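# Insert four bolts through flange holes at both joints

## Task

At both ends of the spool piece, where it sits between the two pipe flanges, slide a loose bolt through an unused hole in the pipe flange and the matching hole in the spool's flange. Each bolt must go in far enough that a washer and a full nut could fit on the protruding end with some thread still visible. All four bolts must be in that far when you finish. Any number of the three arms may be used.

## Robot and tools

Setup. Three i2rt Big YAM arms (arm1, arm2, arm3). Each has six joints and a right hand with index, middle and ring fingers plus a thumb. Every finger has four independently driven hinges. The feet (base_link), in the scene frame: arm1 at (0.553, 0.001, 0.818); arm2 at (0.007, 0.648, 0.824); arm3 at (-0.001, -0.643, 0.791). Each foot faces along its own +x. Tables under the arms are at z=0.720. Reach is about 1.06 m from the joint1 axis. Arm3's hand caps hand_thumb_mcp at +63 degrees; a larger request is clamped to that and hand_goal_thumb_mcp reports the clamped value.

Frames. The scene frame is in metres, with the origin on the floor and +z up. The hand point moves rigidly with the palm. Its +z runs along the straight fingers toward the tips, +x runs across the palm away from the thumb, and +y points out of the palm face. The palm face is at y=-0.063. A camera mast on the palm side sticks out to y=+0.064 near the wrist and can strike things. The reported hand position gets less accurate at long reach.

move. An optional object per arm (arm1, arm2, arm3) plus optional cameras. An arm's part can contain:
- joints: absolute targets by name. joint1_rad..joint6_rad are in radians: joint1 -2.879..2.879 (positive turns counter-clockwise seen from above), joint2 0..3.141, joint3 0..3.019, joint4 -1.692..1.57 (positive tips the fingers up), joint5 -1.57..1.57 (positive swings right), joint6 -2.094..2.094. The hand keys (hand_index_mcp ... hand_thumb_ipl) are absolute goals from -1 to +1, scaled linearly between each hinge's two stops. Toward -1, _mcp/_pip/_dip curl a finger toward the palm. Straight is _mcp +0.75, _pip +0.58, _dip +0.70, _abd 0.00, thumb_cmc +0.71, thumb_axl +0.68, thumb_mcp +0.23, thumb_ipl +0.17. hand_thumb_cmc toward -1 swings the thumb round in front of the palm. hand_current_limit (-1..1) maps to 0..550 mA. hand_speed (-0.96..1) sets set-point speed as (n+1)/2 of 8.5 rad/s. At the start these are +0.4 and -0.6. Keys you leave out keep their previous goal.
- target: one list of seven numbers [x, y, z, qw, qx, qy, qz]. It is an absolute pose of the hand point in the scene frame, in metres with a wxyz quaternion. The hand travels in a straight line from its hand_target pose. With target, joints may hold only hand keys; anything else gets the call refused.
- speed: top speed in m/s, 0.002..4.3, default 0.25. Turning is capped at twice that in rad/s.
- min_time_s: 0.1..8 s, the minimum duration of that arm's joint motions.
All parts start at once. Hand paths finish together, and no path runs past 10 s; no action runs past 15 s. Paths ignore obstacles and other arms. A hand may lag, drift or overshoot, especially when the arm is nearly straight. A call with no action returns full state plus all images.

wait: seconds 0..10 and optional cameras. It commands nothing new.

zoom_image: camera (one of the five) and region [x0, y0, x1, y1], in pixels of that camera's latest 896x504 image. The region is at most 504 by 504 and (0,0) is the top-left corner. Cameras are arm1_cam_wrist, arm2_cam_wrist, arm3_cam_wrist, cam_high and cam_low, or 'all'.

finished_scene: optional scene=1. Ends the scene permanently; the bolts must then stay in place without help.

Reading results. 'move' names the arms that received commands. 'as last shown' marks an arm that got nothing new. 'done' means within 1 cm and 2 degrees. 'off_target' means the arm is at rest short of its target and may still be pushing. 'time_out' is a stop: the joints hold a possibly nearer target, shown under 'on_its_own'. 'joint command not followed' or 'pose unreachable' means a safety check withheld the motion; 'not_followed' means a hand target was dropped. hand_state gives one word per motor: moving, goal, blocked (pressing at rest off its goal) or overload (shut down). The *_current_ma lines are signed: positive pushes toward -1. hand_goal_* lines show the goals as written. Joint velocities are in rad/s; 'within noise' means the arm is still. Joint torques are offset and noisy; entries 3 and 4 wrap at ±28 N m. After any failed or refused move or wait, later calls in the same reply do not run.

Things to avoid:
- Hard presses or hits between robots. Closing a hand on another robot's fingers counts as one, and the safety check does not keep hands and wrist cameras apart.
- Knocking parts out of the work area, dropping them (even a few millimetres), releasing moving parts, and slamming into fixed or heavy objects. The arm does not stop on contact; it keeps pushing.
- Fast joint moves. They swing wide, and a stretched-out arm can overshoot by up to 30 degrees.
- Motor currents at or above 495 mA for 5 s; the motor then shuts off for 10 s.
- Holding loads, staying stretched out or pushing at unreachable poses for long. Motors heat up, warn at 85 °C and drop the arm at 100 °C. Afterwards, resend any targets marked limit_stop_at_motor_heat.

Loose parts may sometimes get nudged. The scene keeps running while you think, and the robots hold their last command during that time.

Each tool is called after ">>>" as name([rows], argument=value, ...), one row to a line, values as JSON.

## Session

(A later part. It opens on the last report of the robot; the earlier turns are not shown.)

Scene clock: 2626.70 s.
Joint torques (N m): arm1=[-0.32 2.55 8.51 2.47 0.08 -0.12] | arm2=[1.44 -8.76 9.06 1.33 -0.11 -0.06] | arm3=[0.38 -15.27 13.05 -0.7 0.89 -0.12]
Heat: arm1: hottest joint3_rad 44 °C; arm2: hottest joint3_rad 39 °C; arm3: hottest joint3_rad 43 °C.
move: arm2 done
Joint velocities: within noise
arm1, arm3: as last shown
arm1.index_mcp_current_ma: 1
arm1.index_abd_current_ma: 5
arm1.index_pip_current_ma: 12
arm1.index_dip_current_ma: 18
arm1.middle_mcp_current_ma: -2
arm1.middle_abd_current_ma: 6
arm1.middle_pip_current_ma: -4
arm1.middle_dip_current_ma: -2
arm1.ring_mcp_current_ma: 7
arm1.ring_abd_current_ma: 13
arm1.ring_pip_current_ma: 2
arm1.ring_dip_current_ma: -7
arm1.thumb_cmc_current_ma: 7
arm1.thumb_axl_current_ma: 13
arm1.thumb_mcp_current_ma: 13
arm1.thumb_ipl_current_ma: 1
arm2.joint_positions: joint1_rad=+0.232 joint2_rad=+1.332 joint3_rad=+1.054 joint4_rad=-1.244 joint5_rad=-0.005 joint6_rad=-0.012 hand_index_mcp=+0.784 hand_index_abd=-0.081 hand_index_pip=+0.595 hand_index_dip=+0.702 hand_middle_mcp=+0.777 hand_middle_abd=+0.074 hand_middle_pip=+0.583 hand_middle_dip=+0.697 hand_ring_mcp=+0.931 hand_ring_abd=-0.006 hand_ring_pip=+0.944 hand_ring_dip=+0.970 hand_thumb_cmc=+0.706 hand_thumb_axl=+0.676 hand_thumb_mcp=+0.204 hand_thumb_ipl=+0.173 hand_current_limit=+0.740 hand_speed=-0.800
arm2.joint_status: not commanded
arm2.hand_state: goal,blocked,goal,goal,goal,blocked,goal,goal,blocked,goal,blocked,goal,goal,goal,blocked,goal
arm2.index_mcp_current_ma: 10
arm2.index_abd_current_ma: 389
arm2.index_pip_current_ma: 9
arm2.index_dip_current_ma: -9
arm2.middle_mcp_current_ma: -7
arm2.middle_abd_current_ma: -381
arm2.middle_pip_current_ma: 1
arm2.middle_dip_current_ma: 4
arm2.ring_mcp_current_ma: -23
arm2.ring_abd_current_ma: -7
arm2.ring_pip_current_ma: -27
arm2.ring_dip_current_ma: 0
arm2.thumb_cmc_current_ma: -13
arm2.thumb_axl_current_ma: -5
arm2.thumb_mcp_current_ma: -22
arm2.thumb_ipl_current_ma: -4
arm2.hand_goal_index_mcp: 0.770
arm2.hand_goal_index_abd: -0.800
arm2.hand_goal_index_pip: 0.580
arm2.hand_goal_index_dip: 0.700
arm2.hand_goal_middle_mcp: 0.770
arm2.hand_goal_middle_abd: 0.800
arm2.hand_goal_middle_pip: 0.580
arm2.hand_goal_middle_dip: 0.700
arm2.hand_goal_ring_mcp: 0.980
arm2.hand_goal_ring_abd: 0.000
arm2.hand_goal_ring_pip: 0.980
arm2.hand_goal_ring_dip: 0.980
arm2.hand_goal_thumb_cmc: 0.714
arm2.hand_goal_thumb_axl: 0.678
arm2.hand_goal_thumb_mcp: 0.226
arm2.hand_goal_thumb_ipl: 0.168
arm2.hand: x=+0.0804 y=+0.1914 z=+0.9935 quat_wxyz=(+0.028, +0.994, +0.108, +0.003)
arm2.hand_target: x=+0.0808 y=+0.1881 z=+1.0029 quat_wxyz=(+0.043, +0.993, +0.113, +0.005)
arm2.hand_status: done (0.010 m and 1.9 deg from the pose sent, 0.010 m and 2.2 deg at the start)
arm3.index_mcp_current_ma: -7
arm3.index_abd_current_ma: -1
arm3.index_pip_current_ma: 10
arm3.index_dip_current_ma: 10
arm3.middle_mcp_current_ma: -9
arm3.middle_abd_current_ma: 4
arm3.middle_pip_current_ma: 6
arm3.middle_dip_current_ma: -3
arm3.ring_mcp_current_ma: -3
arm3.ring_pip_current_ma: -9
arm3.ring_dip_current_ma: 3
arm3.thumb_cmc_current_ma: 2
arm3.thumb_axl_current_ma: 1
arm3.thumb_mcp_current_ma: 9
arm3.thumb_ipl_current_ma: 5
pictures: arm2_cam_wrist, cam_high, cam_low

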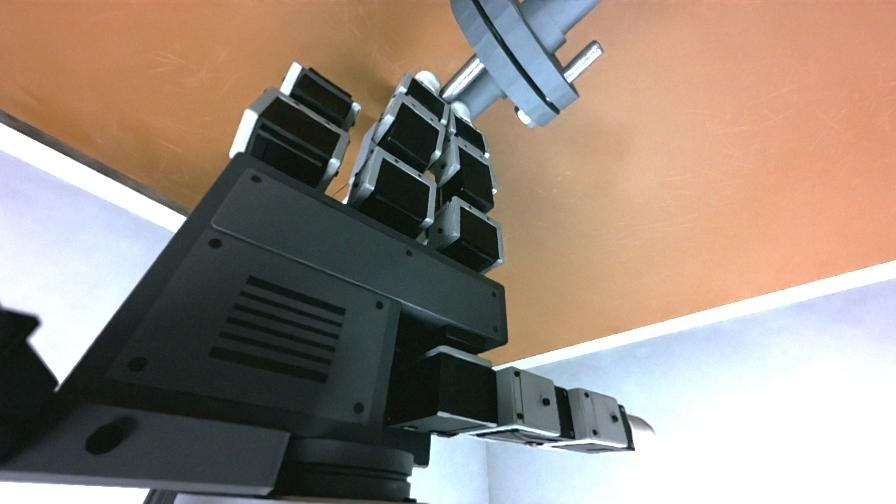

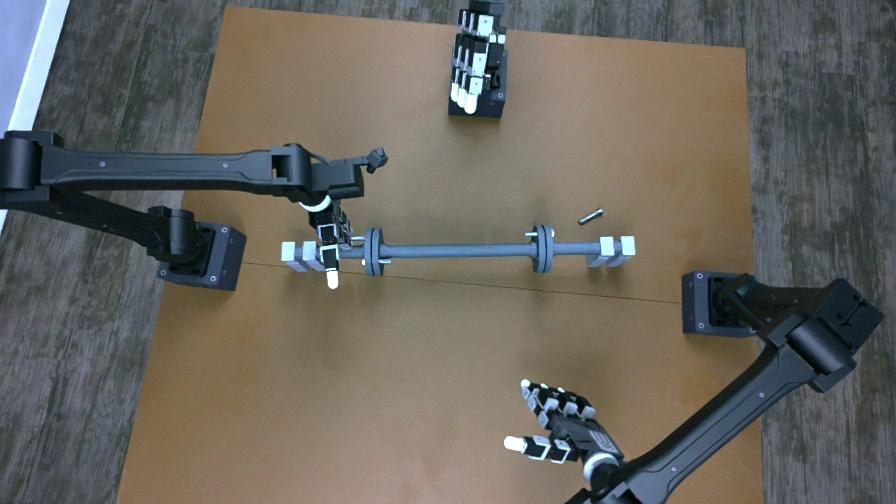

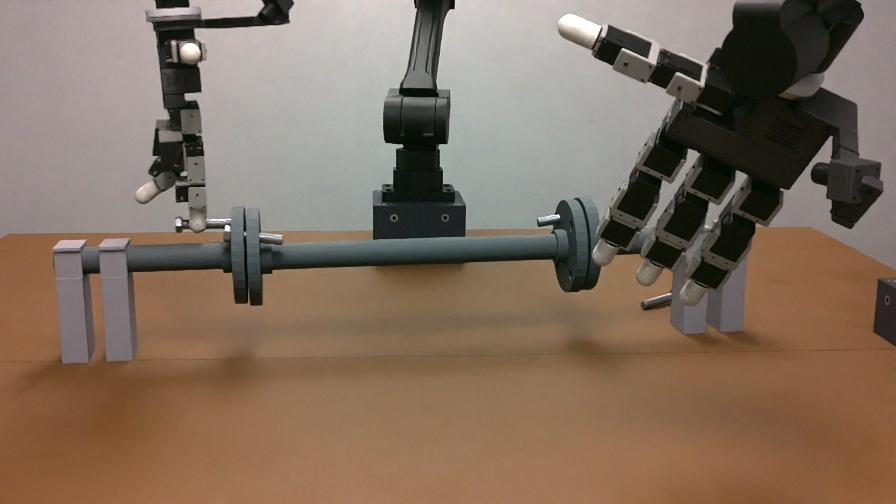

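>>> move(arm2={"target": [0.0798, 0.200, 0.997, 0.0433, 0.9926, 0.1131, 0.0049], "speed": 0.06}, cameras=["arm2_cam_wrist", "cam_low", "cam_high"])

>>> zoom_image(camera="cam_low", region=[165, 190, 265, 260])

>>> zoom_image(camera="cam_high", region=[340, 224, 394, 280])

Scene clock: 2635.03 s.
Joint torques (N m): arm1=[-0.38 2.55 8.51 2.45 0.08 -0.12] | arm2=[1.73 -8.35 9.03 1.28 -0.1 -0.02] | arm3=[0.32 -15.27 13.07 -0.7 0.89 -0.13]
Heat: arm1: hottest joint3_rad 44 °C; arm2: hottest joint3_rad 39 °C; arm3: hottest joint3_rad 43 °C.
move: arm2 done
Joint velocities: within noise
arm1, arm3: as last shown
arm1.index_mcp_current_ma: 2
arm1.index_abd_current_ma: -18
arm1.index_pip_current_ma: -12
arm1.index_dip_current_ma: 5
arm1.middle_mcp_current_ma: 2
arm1.middle_abd_current_ma: -20
arm1.middle_pip_current_ma: -5
arm1.middle_dip_current_ma: 6
arm1.ring_mcp_current_ma: 4
arm1.ring_abd_current_ma: -2
arm1.ring_pip_current_ma: 8
arm1.ring_dip_current_ma: -2
arm1.thumb_cmc_current_ma: -1
arm1.thumb_axl_current_ma: 5
arm1.thumb_mcp_current_ma: 3
arm1.thumb_ipl_current_ma: -5
arm2.joint_positions: joint1_rad=+0.232 joint2_rad=+1.304 joint3_rad=+1.013 joint4_rad=-1.229 joint5_rad=-0.005 joint6_rad=-0.012 hand_index_mcp=+0.778 hand_index_abd=-0.081 hand_index_pip=+0.595 hand_index_dip=+0.702 hand_middle_mcp=+0.771 hand_middle_abd=+0.074 hand_middle_pip=+0.583 hand_middle_dip=+0.697 hand_ring_mcp=+0.931 hand_ring_abd=-0.006 hand_ring_pip=+0.944 hand_ring_dip=+0.970 hand_thumb_cmc=+0.706 hand_thumb_axl=+0.676 hand_thumb_mcp=+0.204 hand_thumb_ipl=+0.173 hand_current_limit=+0.740 hand_speed=-0.800
arm2.joint_status: not commanded
arm2.hand_state: goal,blocked,goal,goal,goal,blocked,goal,goal,blocked,goal,blocked,goal,goal,goal,blocked,goal
arm2.index_mcp_current_ma: 6
arm2.index_abd_current_ma: 389
arm2.index_pip_current_ma: 1
arm2.index_dip_current_ma: -10
arm2.middle_mcp_current_ma: -4
arm2.middle_abd_current_ma: -381
arm2.middle_pip_current_ma: -3
arm2.middle_dip_current_ma: 6
arm2.ring_mcp_current_ma: -24
arm2.ring_abd_current_ma: -7
arm2.ring_pip_current_ma: -29
arm2.ring_dip_current_ma: 0
arm2.thumb_cmc_current_ma: -7
arm2.thumb_axl_current_ma: 1
arm2.thumb_mcp_current_ma: -19
arm2.thumb_ipl_current_ma: -1
arm2.hand_goal_index_mcp: 0.770
arm2.hand_goal_index_abd: -0.800
arm2.hand_goal_index_pip: 0.580
arm2.hand_goal_index_dip: 0.700
arm2.hand_goal_middle_mcp: 0.770
arm2.hand_goal_middle_abd: 0.800
arm2.hand_goal_middle_pip: 0.580
arm2.hand_goal_middle_dip: 0.700
arm2.hand_goal_ring_mcp: 0.980
arm2.hand_goal_ring_abd: 0.000
arm2.hand_goal_ring_pip: 0.980
arm2.hand_goal_ring_dip: 0.980
arm2.hand_goal_thumb_cmc: 0.714
arm2.hand_goal_thumb_axl: 0.678
arm2.hand_goal_thumb_mcp: 0.226
arm2.hand_goal_thumb_ipl: 0.168
arm2.hand: x=+0.0780 y=+0.2029 z=+0.9880 quat_wxyz=(+0.029, +0.994, +0.108, +0.003)
arm2.hand_target: x=+0.0798 y=+0.2002 z=+0.9970 quat_wxyz=(+0.043, +0.993, +0.113, +0.005)
arm2.hand_status: done (0.010 m and 1.8 deg from the pose sent, 0.009 m and 1.9 deg at the start)
arm3.index_mcp_current_ma: -2
arm3.index_abd_current_ma: 7
arm3.index_pip_current_ma: 9
arm3.index_dip_current_ma: 8
arm3.middle_mcp_current_ma: -11
arm3.middle_abd_current_ma: 9
arm3.middle_pip_current_ma: 4
arm3.middle_dip_current_ma: 5
arm3.ring_mcp_current_ma: 0
arm3.ring_abd_current_ma: -9
arm3.ring_pip_current_ma: -11
arm3.ring_dip_current_ma: -1
arm3.thumb_cmc_current_ma: 5
arm3.thumb_axl_current_ma: -5
arm3.thumb_mcp_current_ma: 6
arm3.thumb_ipl_current_ma: 6
pictures: arm2_cam_wrist, cam_high, cam_low

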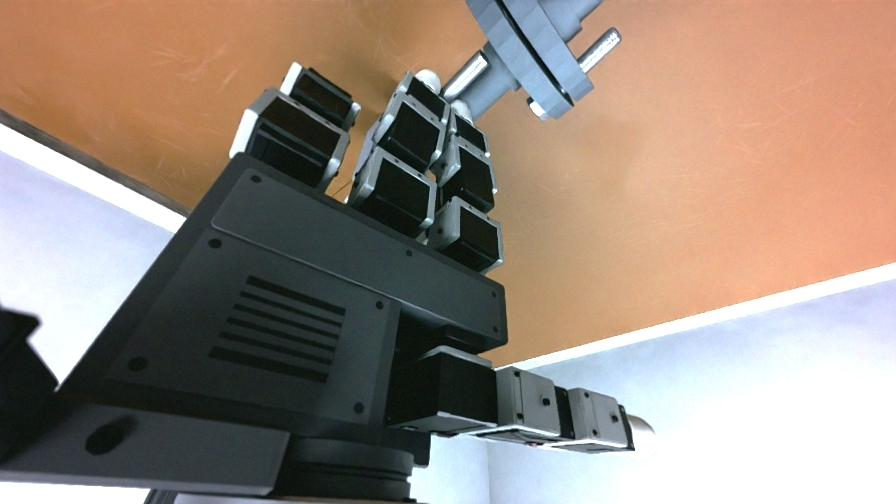

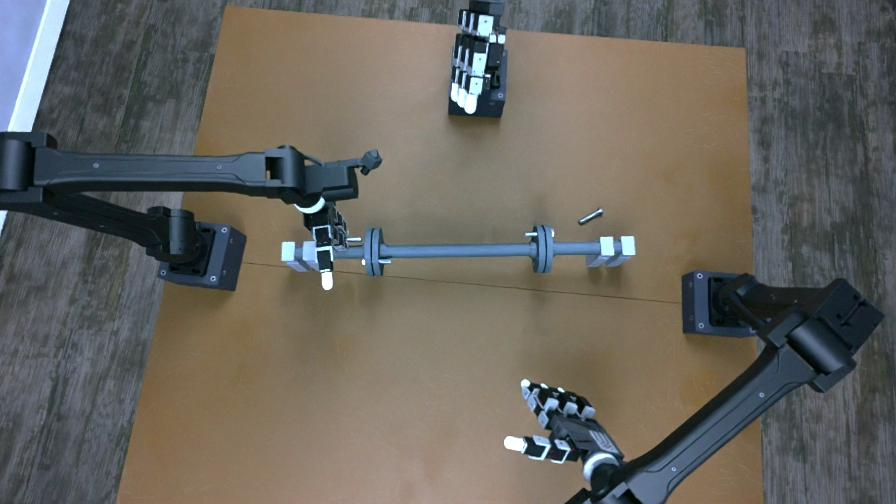

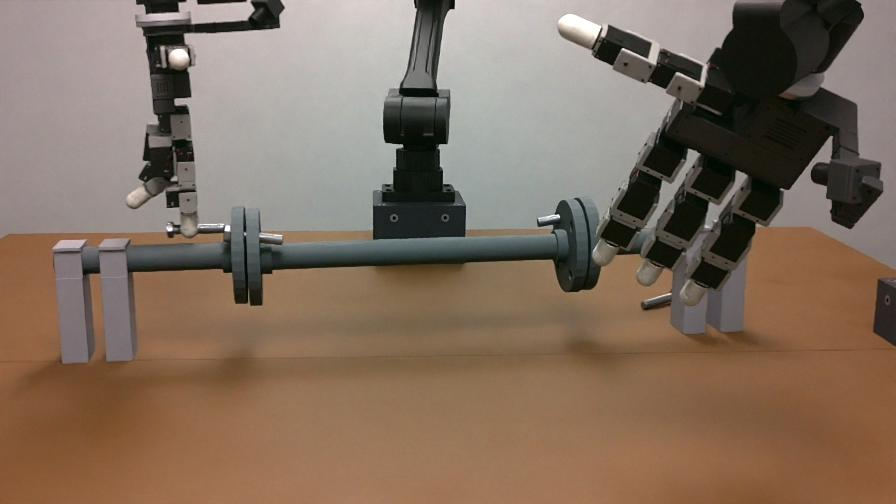

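Scaled by 5.040.

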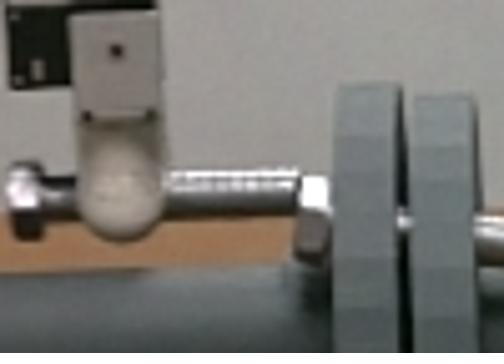

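Scaled by 9.000.

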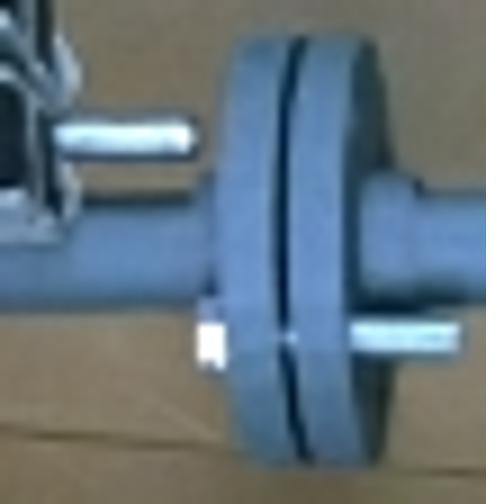

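>>> move(arm2={"target": [0.0806, 0.185, 1.0077, 0.0433, 0.9926, 0.1131, 0.0049], "speed": 0.06}, cameras=["arm2_cam_wrist", "cam_low", "cam_high"])

>>> zoom_image(camera="cam_low", region=[165, 190, 265, 260])

>>> zoom_image(camera="cam_high", region=[340, 224, 394, 280])

Scene clock: 2653.43 s.
Joint torques (N m): arm1=[-0.38 2.61 8.53 2.45 0.08 -0.12] | arm2=[1.2 -6.53 12.53 0.42 -0.11 -0.09] | arm3=[0.44 -15.38 13.05 -0.7 0.89 -0.12]
Heat: arm1: hottest joint3_rad 44 °C; arm2: hottest joint3_rad 37 °C; arm3: hottest joint3_rad 43 °C.
move: arm2 off_target
Joint velocities: within noise
arm1, arm3: as last shown
arm1.index_mcp_current_ma: 16
arm1.index_abd_current_ma: -11
arm1.index_pip_current_ma: 5
arm1.index_dip_current_ma: -6
arm1.middle_mcp_current_ma: 9
arm1.middle_abd_current_ma: -5
arm1.middle_pip_current_ma: -1
arm1.middle_dip_current_ma: -2
arm1.ring_mcp_current_ma: 9
arm1.ring_abd_current_ma: -4
arm1.ring_pip_current_ma: 7
arm1.ring_dip_current_ma: -10
arm1.thumb_cmc_current_ma: -18
arm1.thumb_axl_current_ma: 2
arm1.thumb_mcp_current_ma: 11
arm1.thumb_ipl_current_ma: -2
arm2.joint_positions: joint1_rad=+0.232 joint2_rad=+1.307 joint3_rad=+1.028 joint4_rad=-1.234 joint5_rad=-0.005 joint6_rad=-0.012 hand_index_mcp=+0.779 hand_index_abd=-0.081 hand_index_pip=+0.595 hand_index_dip=+0.702 hand_middle_mcp=+0.771 hand_middle_abd=+0.074 hand_middle_pip=+0.583 hand_middle_dip=+0.697 hand_ring_mcp=+0.931 hand_ring_abd=-0.006 hand_ring_pip=+0.944 hand_ring_dip=+0.970 hand_thumb_cmc=+0.706 hand_thumb_axl=+0.676 hand_thumb_mcp=+0.204 hand_thumb_ipl=+0.173 hand_current_limit=+0.740 hand_speed=-0.800
arm2.joint_status: not commanded
arm2.hand_state: goal,blocked,goal,goal,goal,blocked,goal,goal,blocked,goal,blocked,goal,goal,goal,blocked,goal
arm2.index_mcp_current_ma: 12
arm2.index_abd_current_ma: 389
arm2.index_pip_current_ma: 12
arm2.index_dip_current_ma: -6
arm2.middle_mcp_current_ma: -5
arm2.middle_abd_current_ma: -384
arm2.middle_pip_current_ma: 2
arm2.middle_dip_current_ma: 11
arm2.ring_mcp_current_ma: -15
arm2.ring_abd_current_ma: -5
arm2.ring_pip_current_ma: -20
arm2.ring_dip_current_ma: -5
arm2.thumb_cmc_current_ma: -11
arm2.thumb_axl_current_ma: -7
arm2.thumb_mcp_current_ma: -19
arm2.thumb_ipl_current_ma: -4
arm2.hand_goal_index_mcp: 0.770
arm2.hand_goal_index_abd: -0.800
arm2.hand_goal_index_pip: 0.580
arm2.hand_goal_index_dip: 0.700
arm2.hand_goal_middle_mcp: 0.770
arm2.hand_goal_middle_abd: 0.800
arm2.hand_goal_middle_pip: 0.580
arm2.hand_goal_middle_dip: 0.700
arm2.hand_goal_ring_mcp: 0.980
arm2.hand_goal_ring_abd: 0.000
arm2.hand_goal_ring_pip: 0.980
arm2.hand_goal_ring_dip: 0.980
arm2.hand_goal_thumb_cmc: 0.714
arm2.hand_goal_thumb_axl: 0.678
arm2.hand_goal_thumb_mcp: 0.226
arm2.hand_goal_thumb_ipl: 0.168
arm2.hand: x=+0.0789 y=+0.1988 z=+0.9933 quat_wxyz=(+0.032, +0.994, +0.108, +0.004)
arm2.hand_target: x=+0.0805 y=+0.1856 z=+1.0078 quat_wxyz=(+0.044, +0.993, +0.113, +0.005)
arm2.hand_status: off_target (0.020 m and 1.4 deg from the pose sent, 0.027 m and 1.8 deg at the start)
arm3.index_mcp_current_ma: -1
arm3.index_abd_current_ma: 6
arm3.index_pip_current_ma: 7
arm3.middle_mcp_current_ma: -12
arm3.middle_abd_current_ma: 4
arm3.middle_pip_current_ma: 9
arm3.middle_dip_current_ma: 2
arm3.ring_mcp_current_ma: -6
arm3.ring_abd_current_ma: -7
arm3.ring_pip_current_ma: -4
arm3.ring_dip_current_ma: 1
arm3.thumb_cmc_current_ma: 7
arm3.thumb_axl_current_ma: -4
arm3.thumb_ipl_current_ma: 8
pictures: arm2_cam_wrist, cam_high, cam_low

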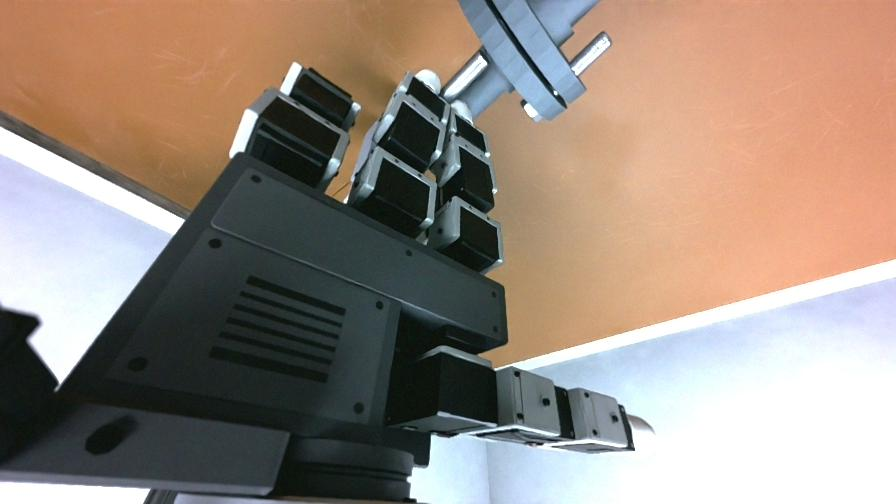

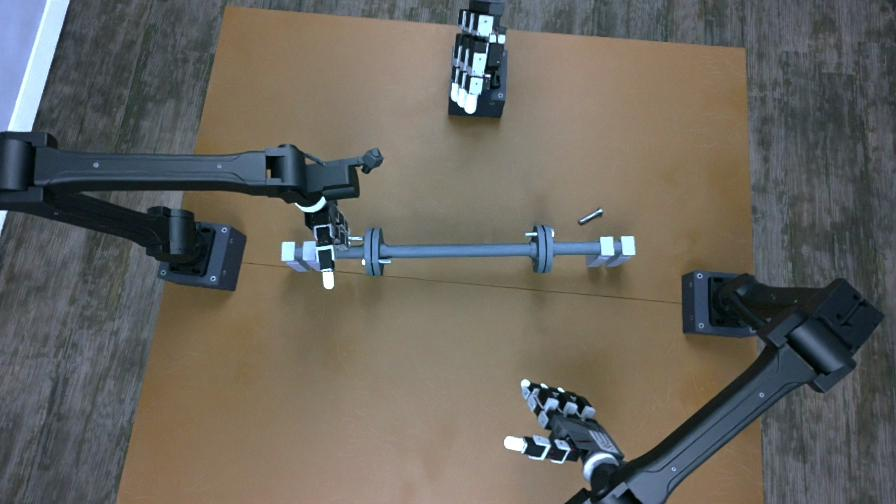

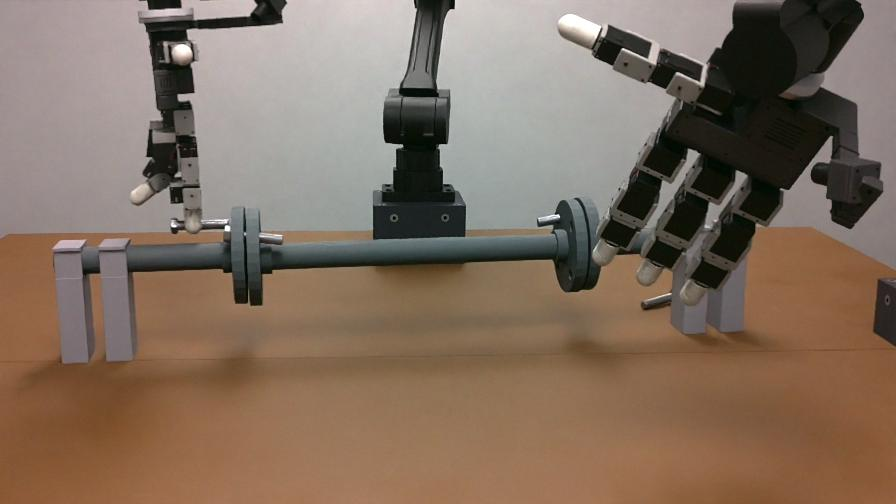

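Scaled by 5.040.

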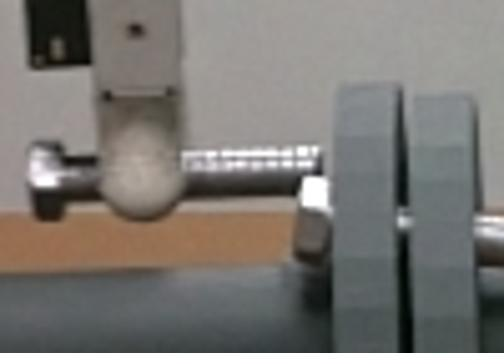

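Scaled by 9.000.

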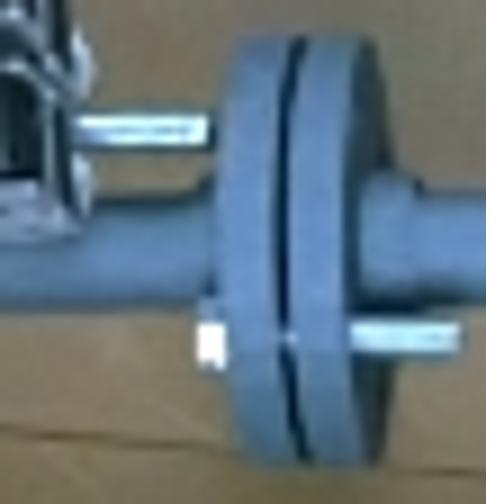

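>>> move(arm2={"target": [0.0819, 0.173, 1.0075, 0.0433, 0.9926, 0.1131, 0.0049], "speed": 0.06}, cameras=["arm2_cam_wrist", "cam_low", "cam_high"])

>>> zoom_image(camera="cam_low", region=[165, 190, 265, 260])

>>> zoom_image(camera="cam_high", region=[340, 224, 394, 280])

Scene clock: 2664.13 s.
Joint torques (N m): arm1=[-0.32 2.55 8.51 2.45 0.08 -0.12] | arm2=[1.08 -7.06 12.94 0.58 -0.11 -0.11] | arm3=[0.44 -15.33 13.07 -0.7 0.89 -0.13]
Heat: arm1: hottest joint3_rad 44 °C; arm2: hottest joint3_rad 37 °C; arm3: hottest joint3_rad 43 °C.
move: arm2 off_target
Joint velocities: within noise
arm1, arm3: as last shown
arm1.index_mcp_current_ma: 0
arm1.index_abd_current_ma: -5
arm1.index_pip_current_ma: 12
arm1.index_dip_current_ma: -5
arm1.middle_mcp_current_ma: 2
arm1.middle_abd_current_ma: 12
arm1.middle_pip_current_ma: 2
arm1.middle_dip_current_ma: 9
arm1.ring_mcp_current_ma: 29
arm1.ring_abd_current_ma: 13
arm1.ring_pip_current_ma: 10
arm1.ring_dip_current_ma: -3
arm1.thumb_cmc_current_ma: 13
arm1.thumb_axl_current_ma: 8
arm1.thumb_mcp_current_ma: 20
arm1.thumb_ipl_current_ma: 9
arm2.joint_positions: joint1_rad=+0.231 joint2_rad=+1.340 joint3_rad=+1.051 joint4_rad=-1.236 joint5_rad=-0.005 joint6_rad=-0.013 hand_index_mcp=+0.790 hand_index_abd=-0.081 hand_index_pip=+0.596 hand_index_dip=+0.703 hand_middle_mcp=+0.780 hand_middle_abd=+0.074 hand_middle_pip=+0.588 hand_middle_dip=+0.698 hand_ring_mcp=+0.931 hand_ring_abd=-0.006 hand_ring_pip=+0.944 hand_ring_dip=+0.970 hand_thumb_cmc=+0.706 hand_thumb_axl=+0.676 hand_thumb_mcp=+0.204 hand_thumb_ipl=+0.173 hand_current_limit=+0.740 hand_speed=-0.800
arm2.joint_status: not commanded
arm2.hand_state: goal,blocked,goal,goal,goal,blocked,goal,goal,blocked,goal,blocked,goal,goal,goal,blocked,goal
arm2.index_mcp_current_ma: 15
arm2.index_abd_current_ma: 390
arm2.index_pip_current_ma: 9
arm2.index_dip_current_ma: -4
arm2.middle_mcp_current_ma: -4
arm2.middle_abd_current_ma: -377
arm2.middle_pip_current_ma: 4
arm2.middle_dip_current_ma: 10
arm2.ring_mcp_current_ma: -25
arm2.ring_abd_current_ma: -1
arm2.ring_pip_current_ma: -30
arm2.ring_dip_current_ma: -2
arm2.thumb_cmc_current_ma: -14
arm2.thumb_axl_current_ma: -2
arm2.thumb_mcp_current_ma: -22
arm2.thumb_ipl_current_ma: -9
arm2.hand_goal_index_mcp: 0.770
arm2.hand_goal_index_abd: -0.800
arm2.hand_goal_index_pip: 0.580
arm2.hand_goal_index_dip: 0.700
arm2.hand_goal_middle_mcp: 0.770
arm2.hand_goal_middle_abd: 0.800
arm2.hand_goal_middle_pip: 0.580
arm2.hand_goal_middle_dip: 0.700
arm2.hand_goal_ring_mcp: 0.980
arm2.hand_goal_ring_abd: 0.000
arm2.hand_goal_ring_pip: 0.980
arm2.hand_goal_ring_dip: 0.980
arm2.hand_goal_thumb_cmc: 0.714
arm2.hand_goal_thumb_axl: 0.678
arm2.hand_goal_thumb_mcp: 0.226
arm2.hand_goal_thumb_ipl: 0.168
arm2.hand: x=+0.0804 y=+0.1901 z=+0.9895 quat_wxyz=(+0.026, +0.994, +0.108, +0.003)
arm2.hand_target: x=+0.0816 y=+0.1739 z=+1.0077 quat_wxyz=(+0.044, +0.993, +0.113, +0.005)
arm2.hand_status: off_target (0.025 m and 2.0 deg from the pose sent, 0.030 m and 1.4 deg at the start)
arm3.index_mcp_current_ma: -2
arm3.index_abd_current_ma: 0
arm3.index_pip_current_ma: 2
arm3.index_dip_current_ma: 9
arm3.middle_mcp_current_ma: -6
arm3.middle_abd_current_ma: -3
arm3.middle_pip_current_ma: 2
arm3.middle_dip_current_ma: -2
arm3.ring_mcp_current_ma: -4
arm3.ring_abd_current_ma: -5
arm3.ring_pip_current_ma: -9
arm3.ring_dip_current_ma: 6
arm3.thumb_cmc_current_ma: 0
arm3.thumb_axl_current_ma: -7
arm3.thumb_mcp_current_ma: 2
arm3.thumb_ipl_current_ma: 7
pictures: arm2_cam_wrist, cam_high, cam_low

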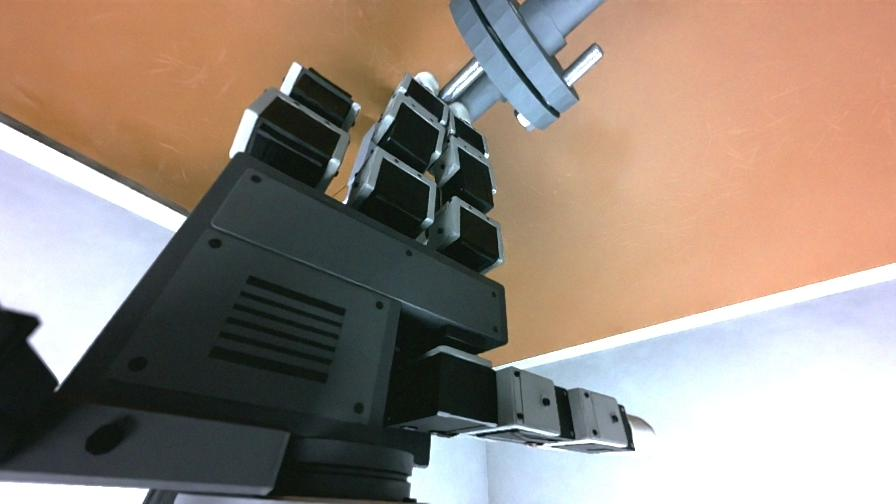

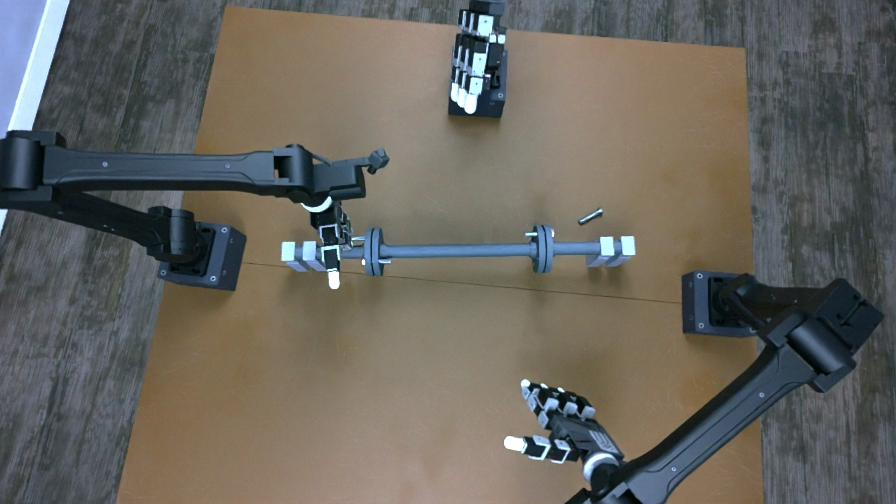

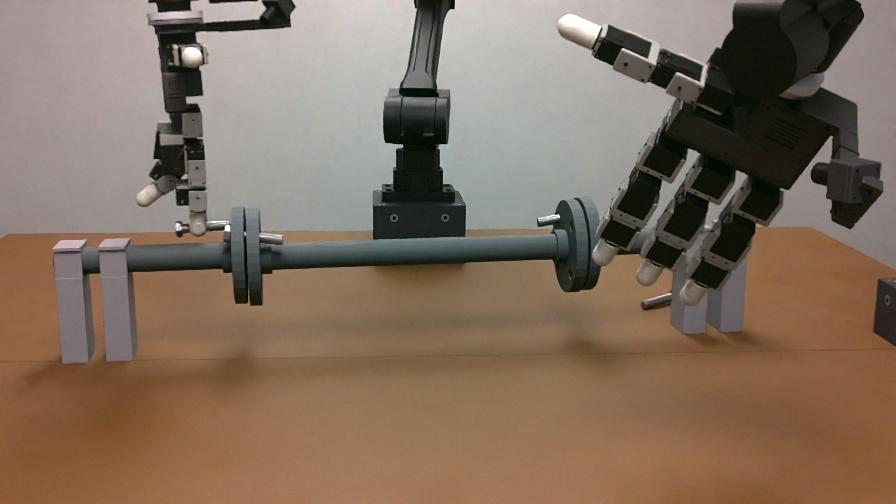

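Scaled by 5.040.

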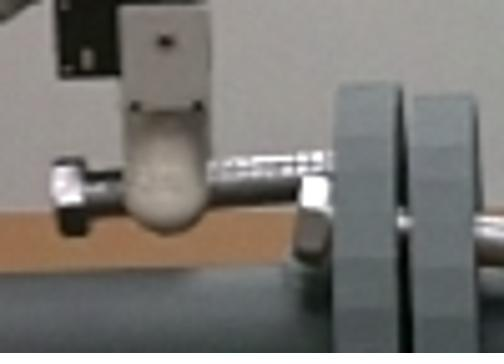

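Scaled by 9.000.

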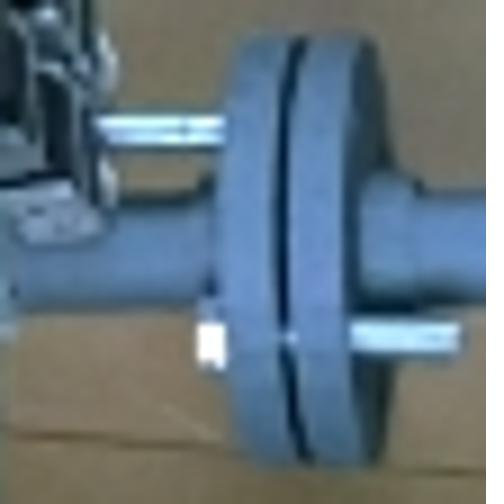

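>>> zoom_image(camera="cam_low", region=[530, 190, 620, 300])

>>> zoom_image(camera="cam_high", region=[515, 215, 565, 280])

Scaled by 4.582.

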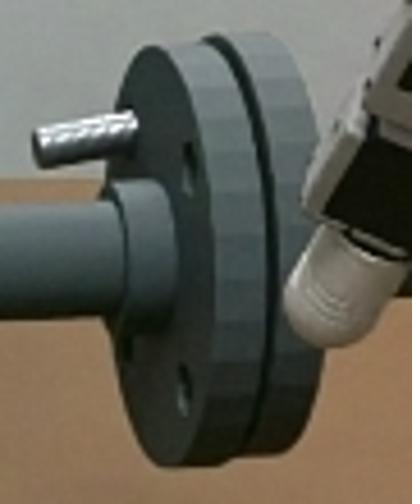

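Scaled by 7.754.

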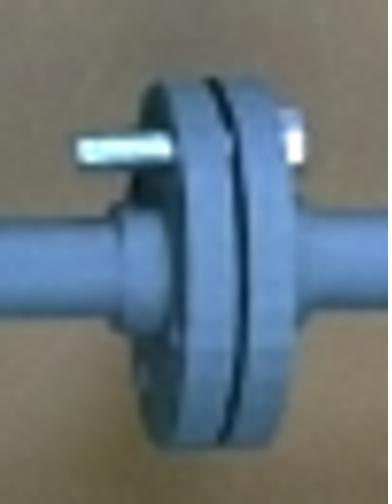

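>>> move(arm2={"target": [0.0818, 0.2035, 1.000, 0.0433, 0.9926, 0.1131, 0.0049], "speed": 0.06}, cameras=["cam_low", "cam_high"])

>>> zoom_image(camera="cam_low", region=[165, 190, 265, 260])

>>> zoom_image(camera="cam_high", region=[340, 224, 394, 280])

Scene clock: 2781.57 s.
Joint torques (N m): arm1=[-0.32 2.61 8.53 2.45 0.08 -0.12] | arm2=[2.32 -7.94 9.11 1.18 -0.08 0.08] | arm3=[0.44 -15.33 13.05 -0.72 0.89 -0.13]
Heat: arm1: hottest joint3_rad 44 °C; arm2: hottest joint3_rad 39 °C; arm3: hottest joint3_rad 43 °C.
move: arm2 done
Joint velocities: within noise
arm1.joint_positions: joint1_rad=-0.143 joint2_rad=+0.611 joint3_rad=+1.333 joint4_rad=-1.370 joint5_rad=-0.068 joint6_rad=+1.161 hand_index_mcp=+0.753 hand_index_abd=+0.000 hand_index_pip=+0.577 hand_index_dip=+0.696 hand_middle_mcp=+0.753 hand_middle_abd=+0.000 hand_middle_pip=+0.577 hand_middle_dip=+0.696 hand_ring_mcp=+0.754 hand_ring_abd=+0.000 hand_ring_pip=+0.577 hand_ring_dip=+0.696 hand_thumb_cmc=+0.714 hand_thumb_axl=+0.677 hand_thumb_mcp=+0.225 hand_thumb_ipl=+0.168 hand_current_limit=+0.400 hand_speed=-0.600
arm1.joint_status: not commanded
arm1.hand_state: goal,goal,goal,goal,goal,goal,goal,goal,goal,goal,goal,goal,goal,goal,goal,goal
arm1.index_mcp_current_ma: -11
arm1.index_abd_current_ma: -9
arm1.index_pip_current_ma: 1
arm1.index_dip_current_ma: 6
arm1.middle_mcp_current_ma: 8
arm1.middle_abd_current_ma: -4
arm1.middle_pip_current_ma: -16
arm1.middle_dip_current_ma: 12
arm1.ring_mcp_current_ma: -6
arm1.ring_abd_current_ma: 6
arm1.ring_pip_current_ma: -2
arm1.ring_dip_current_ma: -22
arm1.thumb_cmc_current_ma: -6
arm1.thumb_axl_current_ma: 5
arm1.thumb_mcp_current_ma: 12
arm1.thumb_ipl_current_ma: 21
arm1.hand_goal_index_mcp: 0.754
arm1.hand_goal_index_abd: 0.000
arm1.hand_goal_index_pip: 0.576
arm1.hand_goal_index_dip: 0.696
arm1.hand_goal_middle_mcp: 0.754
arm1.hand_goal_middle_abd: 0.000
arm1.hand_goal_middle_pip: 0.576
arm1.hand_goal_middle_dip: 0.696
arm1.hand_goal_ring_mcp: 0.754
arm1.hand_goal_ring_abd: 0.000
arm1.hand_goal_ring_pip: 0.576
arm1.hand_goal_ring_dip: 0.696
arm1.hand_goal_thumb_cmc: 0.714
arm1.hand_goal_thumb_axl: 0.678
arm1.hand_goal_thumb_mcp: 0.226
arm1.hand_goal_thumb_ipl: 0.168
arm1.hand: x=+0.3141 y=+0.0975 z=+1.3322 quat_wxyz=(+0.435, +0.150, -0.883, -0.092)
arm1.hand_target: x=+0.3163 y=+0.0987 z=+1.3429 quat_wxyz=(+0.445, +0.147, -0.878, -0.096)
arm1.hand_status: not commanded
arm2.joint_positions: joint1_rad=+0.231 joint2_rad=+1.290 joint3_rad=+1.011 joint4_rad=-1.236 joint5_rad=-0.005 joint6_rad=-0.013 hand_index_mcp=+0.778 hand_index_abd=-0.081 hand_index_pip=+0.595 hand_index_dip=+0.702 hand_middle_mcp=+0.771 hand_middle_abd=+0.074 hand_middle_pip=+0.583 hand_middle_dip=+0.692 hand_ring_mcp=+0.931 hand_ring_abd=-0.006 hand_ring_pip=+0.944 hand_ring_dip=+0.970 hand_thumb_cmc=+0.706 hand_thumb_axl=+0.676 hand_thumb_mcp=+0.204 hand_thumb_ipl=+0.173 hand_current_limit=+0.740 hand_speed=-0.800
arm2.joint_status: not commanded
arm2.hand_state: goal,blocked,goal,goal,goal,blocked,goal,goal,blocked,goal,blocked,goal,goal,goal,blocked,goal
arm2.index_mcp_current_ma: 2
arm2.index_abd_current_ma: 391
arm2.index_pip_current_ma: 5
arm2.index_dip_current_ma: -5
arm2.middle_mcp_current_ma: -9
arm2.middle_abd_current_ma: -386
arm2.middle_pip_current_ma: 1
arm2.middle_dip_current_ma: 4
arm2.ring_mcp_current_ma: -15
arm2.ring_abd_current_ma: -9
arm2.ring_pip_current_ma: -25
arm2.ring_dip_current_ma: 2
arm2.thumb_cmc_current_ma: -14
arm2.thumb_axl_current_ma: 5
arm2.thumb_mcp_current_ma: -13
arm2.thumb_ipl_current_ma: -7
arm2.hand_goal_index_mcp: 0.770
arm2.hand_goal_index_abd: -0.800
arm2.hand_goal_index_pip: 0.580
arm2.hand_goal_index_dip: 0.700
arm2.hand_goal_middle_mcp: 0.770
arm2.hand_goal_middle_abd: 0.800
arm2.hand_goal_middle_pip: 0.580
arm2.hand_goal_middle_dip: 0.700
arm2.hand_goal_ring_mcp: 0.980
arm2.hand_goal_ring_abd: 0.000
arm2.hand_goal_ring_pip: 0.980
arm2.hand_goal_ring_dip: 0.980
arm2.hand_goal_thumb_cmc: 0.714
arm2.hand_goal_thumb_axl: 0.678
arm2.hand_goal_thumb_mcp: 0.226
arm2.hand_goal_thumb_ipl: 0.168
arm2.hand: x=+0.0774 y=+0.2055 z=+0.9927 quat_wxyz=(+0.032, +0.994, +0.108, +0.003)
arm2.hand_target: x=+0.0817 y=+0.2036 z=+1.0000 quat_wxyz=(+0.043, +0.993, +0.113, +0.005)
arm2.hand_status: done (0.009 m and 1.5 deg from the pose sent, 0.017 m and 2.1 deg at the start)
arm3.joint_positions: joint1_rad=+0.795 joint2_rad=+1.802 joint3_rad=+1.581 joint4_rad=-1.588 joint5_rad=+0.637 joint6_rad=-0.438 hand_index_mcp=+0.740 hand_index_abd=-0.009 hand_index_pip=+0.571 hand_index_dip=+0.696 hand_middle_mcp=+0.741 hand_middle_abd=-0.008 hand_middle_pip=+0.568 hand_middle_dip=+0.696 hand_ring_mcp=+0.742 hand_ring_abd=-0.007 hand_ring_pip=+0.565 hand_ring_dip=+0.693 hand_thumb_cmc=+0.707 hand_thumb_axl=+0.677 hand_thumb_mcp=+0.220 hand_thumb_ipl=+0.168 hand_current_limit=+0.400 hand_speed=-0.600
arm3.joint_status: not commanded
arm3.hand_state: goal,goal,goal,goal,goal,goal,goal,goal,goal,goal,goal,goal,goal,goal,goal,goal
arm3.index_mcp_current_ma: -2
arm3.index_abd_current_ma: 3
arm3.index_pip_current_ma: 6
arm3.index_dip_current_ma: 4
arm3.middle_mcp_current_ma: -8
arm3.middle_abd_current_ma: 1
arm3.middle_pip_current_ma: 7
arm3.middle_dip_current_ma: 0
arm3.ring_mcp_current_ma: -4
arm3.ring_abd_current_ma: -10
arm3.ring_pip_current_ma: -3
arm3.ring_dip_current_ma: 7
arm3.thumb_cmc_current_ma: 2
arm3.thumb_axl_current_ma: -4
arm3.thumb_mcp_current_ma: 5
arm3.thumb_ipl_current_ma: 10
arm3.hand_goal_index_mcp: 0.754
arm3.hand_goal_index_abd: 0.000
arm3.hand_goal_index_pip: 0.576
arm3.hand_goal_index_dip: 0.696
arm3.hand_goal_middle_mcp: 0.754
arm3.hand_goal_middle_abd: 0.000
arm3.hand_goal_middle_pip: 0.576
arm3.hand_goal_middle_dip: 0.696
arm3.hand_goal_ring_mcp: 0.754
arm3.hand_goal_ring_abd: 0.000
arm3.hand_goal_ring_pip: 0.576
arm3.hand_goal_ring_dip: 0.696
arm3.hand_goal_thumb_cmc: 0.714
arm3.hand_goal_thumb_axl: 0.678
arm3.hand_goal_thumb_mcp: 0.226
arm3.hand_goal_thumb_ipl: 0.168
arm3.hand: x=-0.3545 y=-0.1756 z=+0.9563 quat_wxyz=(+0.326, -0.579, +0.746, -0.053)
arm3.hand_target: x=-0.3657 y=-0.1697 z=+0.9769 quat_wxyz=(+0.325, -0.581, +0.745, -0.035)
arm3.hand_status: not commanded
pictures: cam_high, cam_low

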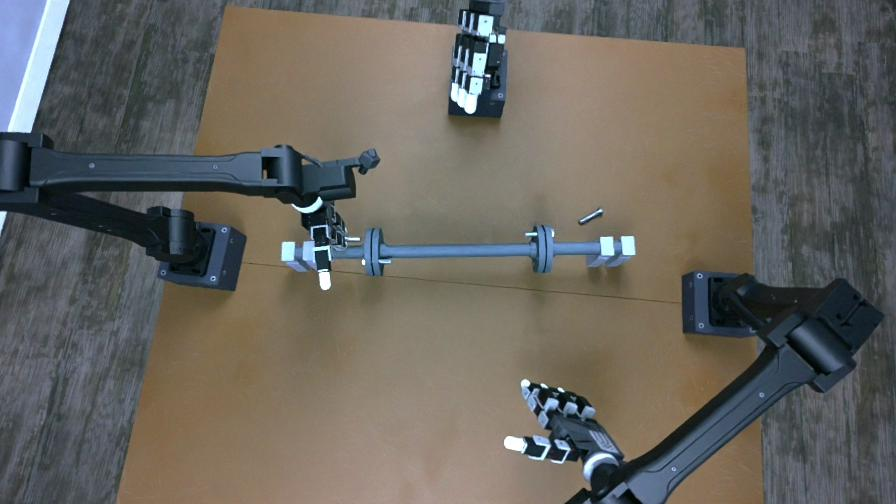

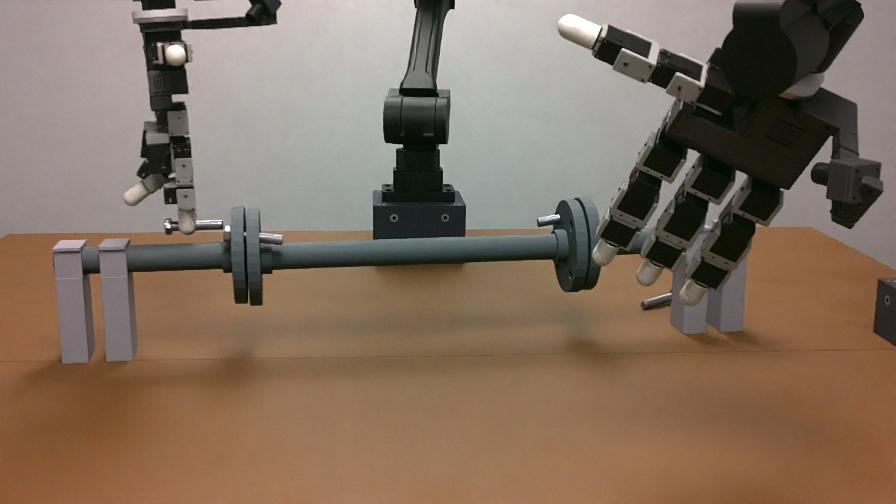

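Scaled by 5.040.

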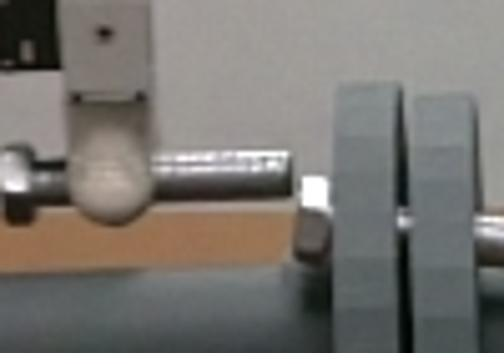

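Scaled by 9.000.

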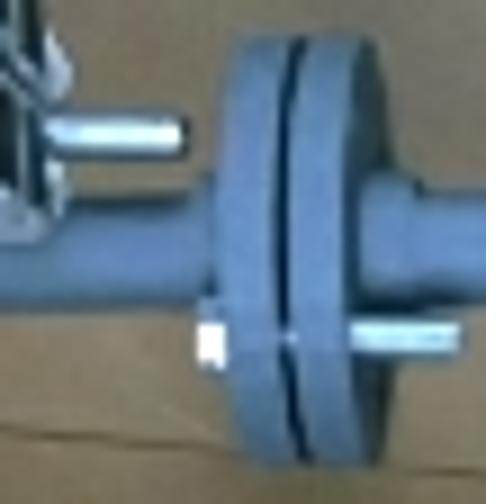

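>>> move(arm2={"target": [0.0838, 0.185, 1.0073, 0.0433, 0.9926, 0.1131, 0.0049], "speed": 0.06}, cameras=["cam_low", "cam_high"])

>>> zoom_image(camera="cam_low", region=[165, 190, 265, 260])

>>> zoom_image(camera="cam_high", region=[340, 224, 394, 280])

Scene clock: 2797.03 s.
Joint torques (N m): arm1=[-0.38 2.55 8.53 2.45 0.08 -0.11] | arm2=[1.9 -6.71 12.6 0.51 -0.09 0.02] | arm3=[0.32 -15.33 13.05 -0.7 0.9 -0.12]
Heat: arm1: hottest joint3_rad 44 °C; arm2: hottest joint3_rad 38 °C; arm3: hottest joint3_rad 44 °C.
move: arm2 off_target
Joint velocities: within noise
arm1, arm3: as last shown
arm1.index_mcp_current_ma: -9
arm1.index_abd_current_ma: -15
arm1.index_pip_current_ma: 16
arm1.index_dip_current_ma: 14
arm1.middle_mcp_current_ma: 17
arm1.middle_abd_current_ma: 9
arm1.middle_pip_current_ma: -4
arm1.middle_dip_current_ma: -5
arm1.ring_mcp_current_ma: 17
arm1.ring_abd_current_ma: 18
arm1.ring_pip_current_ma: 13
arm1.ring_dip_current_ma: 17
arm1.thumb_cmc_current_ma: 9
arm1.thumb_axl_current_ma: 11
arm1.thumb_mcp_current_ma: -1
arm1.thumb_ipl_current_ma: -3
arm2.joint_positions: joint1_rad=+0.231 joint2_rad=+1.312 joint3_rad=+1.028 joint4_rad=-1.236 joint5_rad=-0.005 joint6_rad=-0.013 hand_index_mcp=+0.778 hand_index_abd=-0.081 hand_index_pip=+0.595 hand_index_dip=+0.702 hand_middle_mcp=+0.771 hand_middle_abd=+0.074 hand_middle_pip=+0.583 hand_middle_dip=+0.692 hand_ring_mcp=+0.931 hand_ring_abd=-0.006 hand_ring_pip=+0.944 hand_ring_dip=+0.970 hand_thumb_cmc=+0.706 hand_thumb_axl=+0.676 hand_thumb_mcp=+0.204 hand_thumb_ipl=+0.173 hand_current_limit=+0.740 hand_speed=-0.800
arm2.joint_status: not commanded
arm2.hand_state: goal,blocked,goal,goal,goal,blocked,goal,goal,blocked,goal,blocked,goal,goal,goal,blocked,goal
arm2.index_mcp_current_ma: 12
arm2.index_abd_current_ma: 388
arm2.index_pip_current_ma: 4
arm2.index_dip_current_ma: -10
arm2.middle_mcp_current_ma: -6
arm2.middle_abd_current_ma: -379
arm2.middle_pip_current_ma: 3
arm2.middle_dip_current_ma: 8
arm2.ring_mcp_current_ma: -27
arm2.ring_abd_current_ma: -4
arm2.ring_pip_current_ma: -24
arm2.ring_dip_current_ma: -3
arm2.thumb_cmc_current_ma: -8
arm2.thumb_axl_current_ma: -10
arm2.thumb_mcp_current_ma: -18
arm2.thumb_ipl_current_ma: -7
arm2.hand_goal_index_mcp: 0.770
arm2.hand_goal_index_abd: -0.800
arm2.hand_goal_index_pip: 0.580
arm2.hand_goal_index_dip: 0.700
arm2.hand_goal_middle_mcp: 0.770
arm2.hand_goal_middle_abd: 0.800
arm2.hand_goal_middle_pip: 0.580
arm2.hand_goal_middle_dip: 0.700
arm2.hand_goal_ring_mcp: 0.980
arm2.hand_goal_ring_abd: 0.000
arm2.hand_goal_ring_pip: 0.980
arm2.hand_goal_ring_dip: 0.980
arm2.hand_goal_thumb_cmc: 0.714
arm2.hand_goal_thumb_axl: 0.678
arm2.hand_goal_thumb_mcp: 0.226
arm2.hand_goal_thumb_ipl: 0.168
arm2.hand: x=+0.0787 y=+0.1992 z=+0.9908 quat_wxyz=(+0.029, +0.994, +0.108, +0.003)
arm2.hand_target: x=+0.0837 y=+0.1857 z=+1.0073 quat_wxyz=(+0.043, +0.993, +0.113, +0.005)
arm2.hand_status: off_target (0.022 m and 1.8 deg from the pose sent, 0.026 m and 1.5 deg at the start)
arm3.index_mcp_current_ma: -4
arm3.index_abd_current_ma: 4
arm3.index_pip_current_ma: 4
arm3.index_dip_current_ma: 6
arm3.middle_mcp_current_ma: -7
arm3.middle_abd_current_ma: 0
arm3.middle_pip_current_ma: 1
arm3.middle_dip_current_ma: 3
arm3.ring_mcp_current_ma: -2
arm3.ring_pip_current_ma: -6
arm3.ring_dip_current_ma: 5
arm3.thumb_cmc_current_ma: 0
arm3.thumb_mcp_current_ma: 9
arm3.thumb_ipl_current_ma: 7
pictures: cam_high, cam_low

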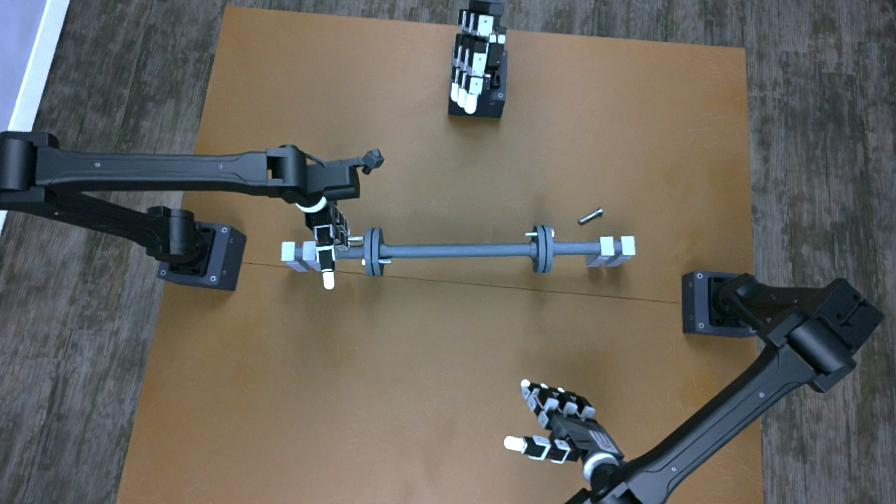

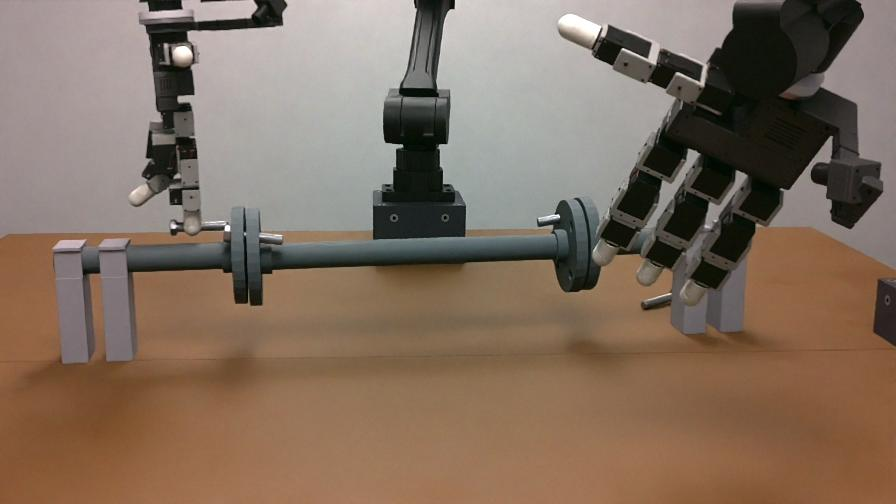

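Scaled by 5.040.

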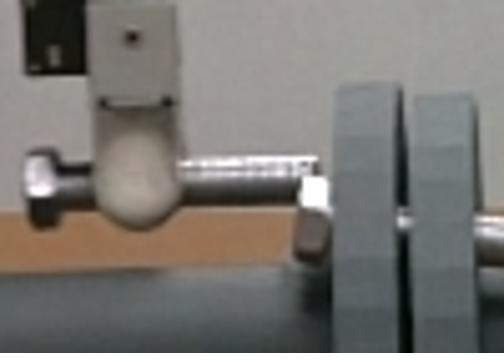

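Scaled by 9.000.

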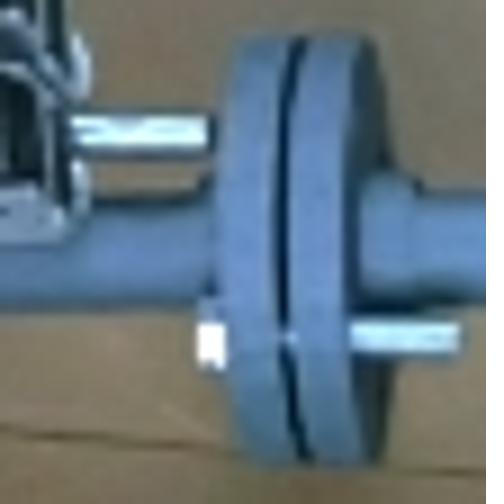

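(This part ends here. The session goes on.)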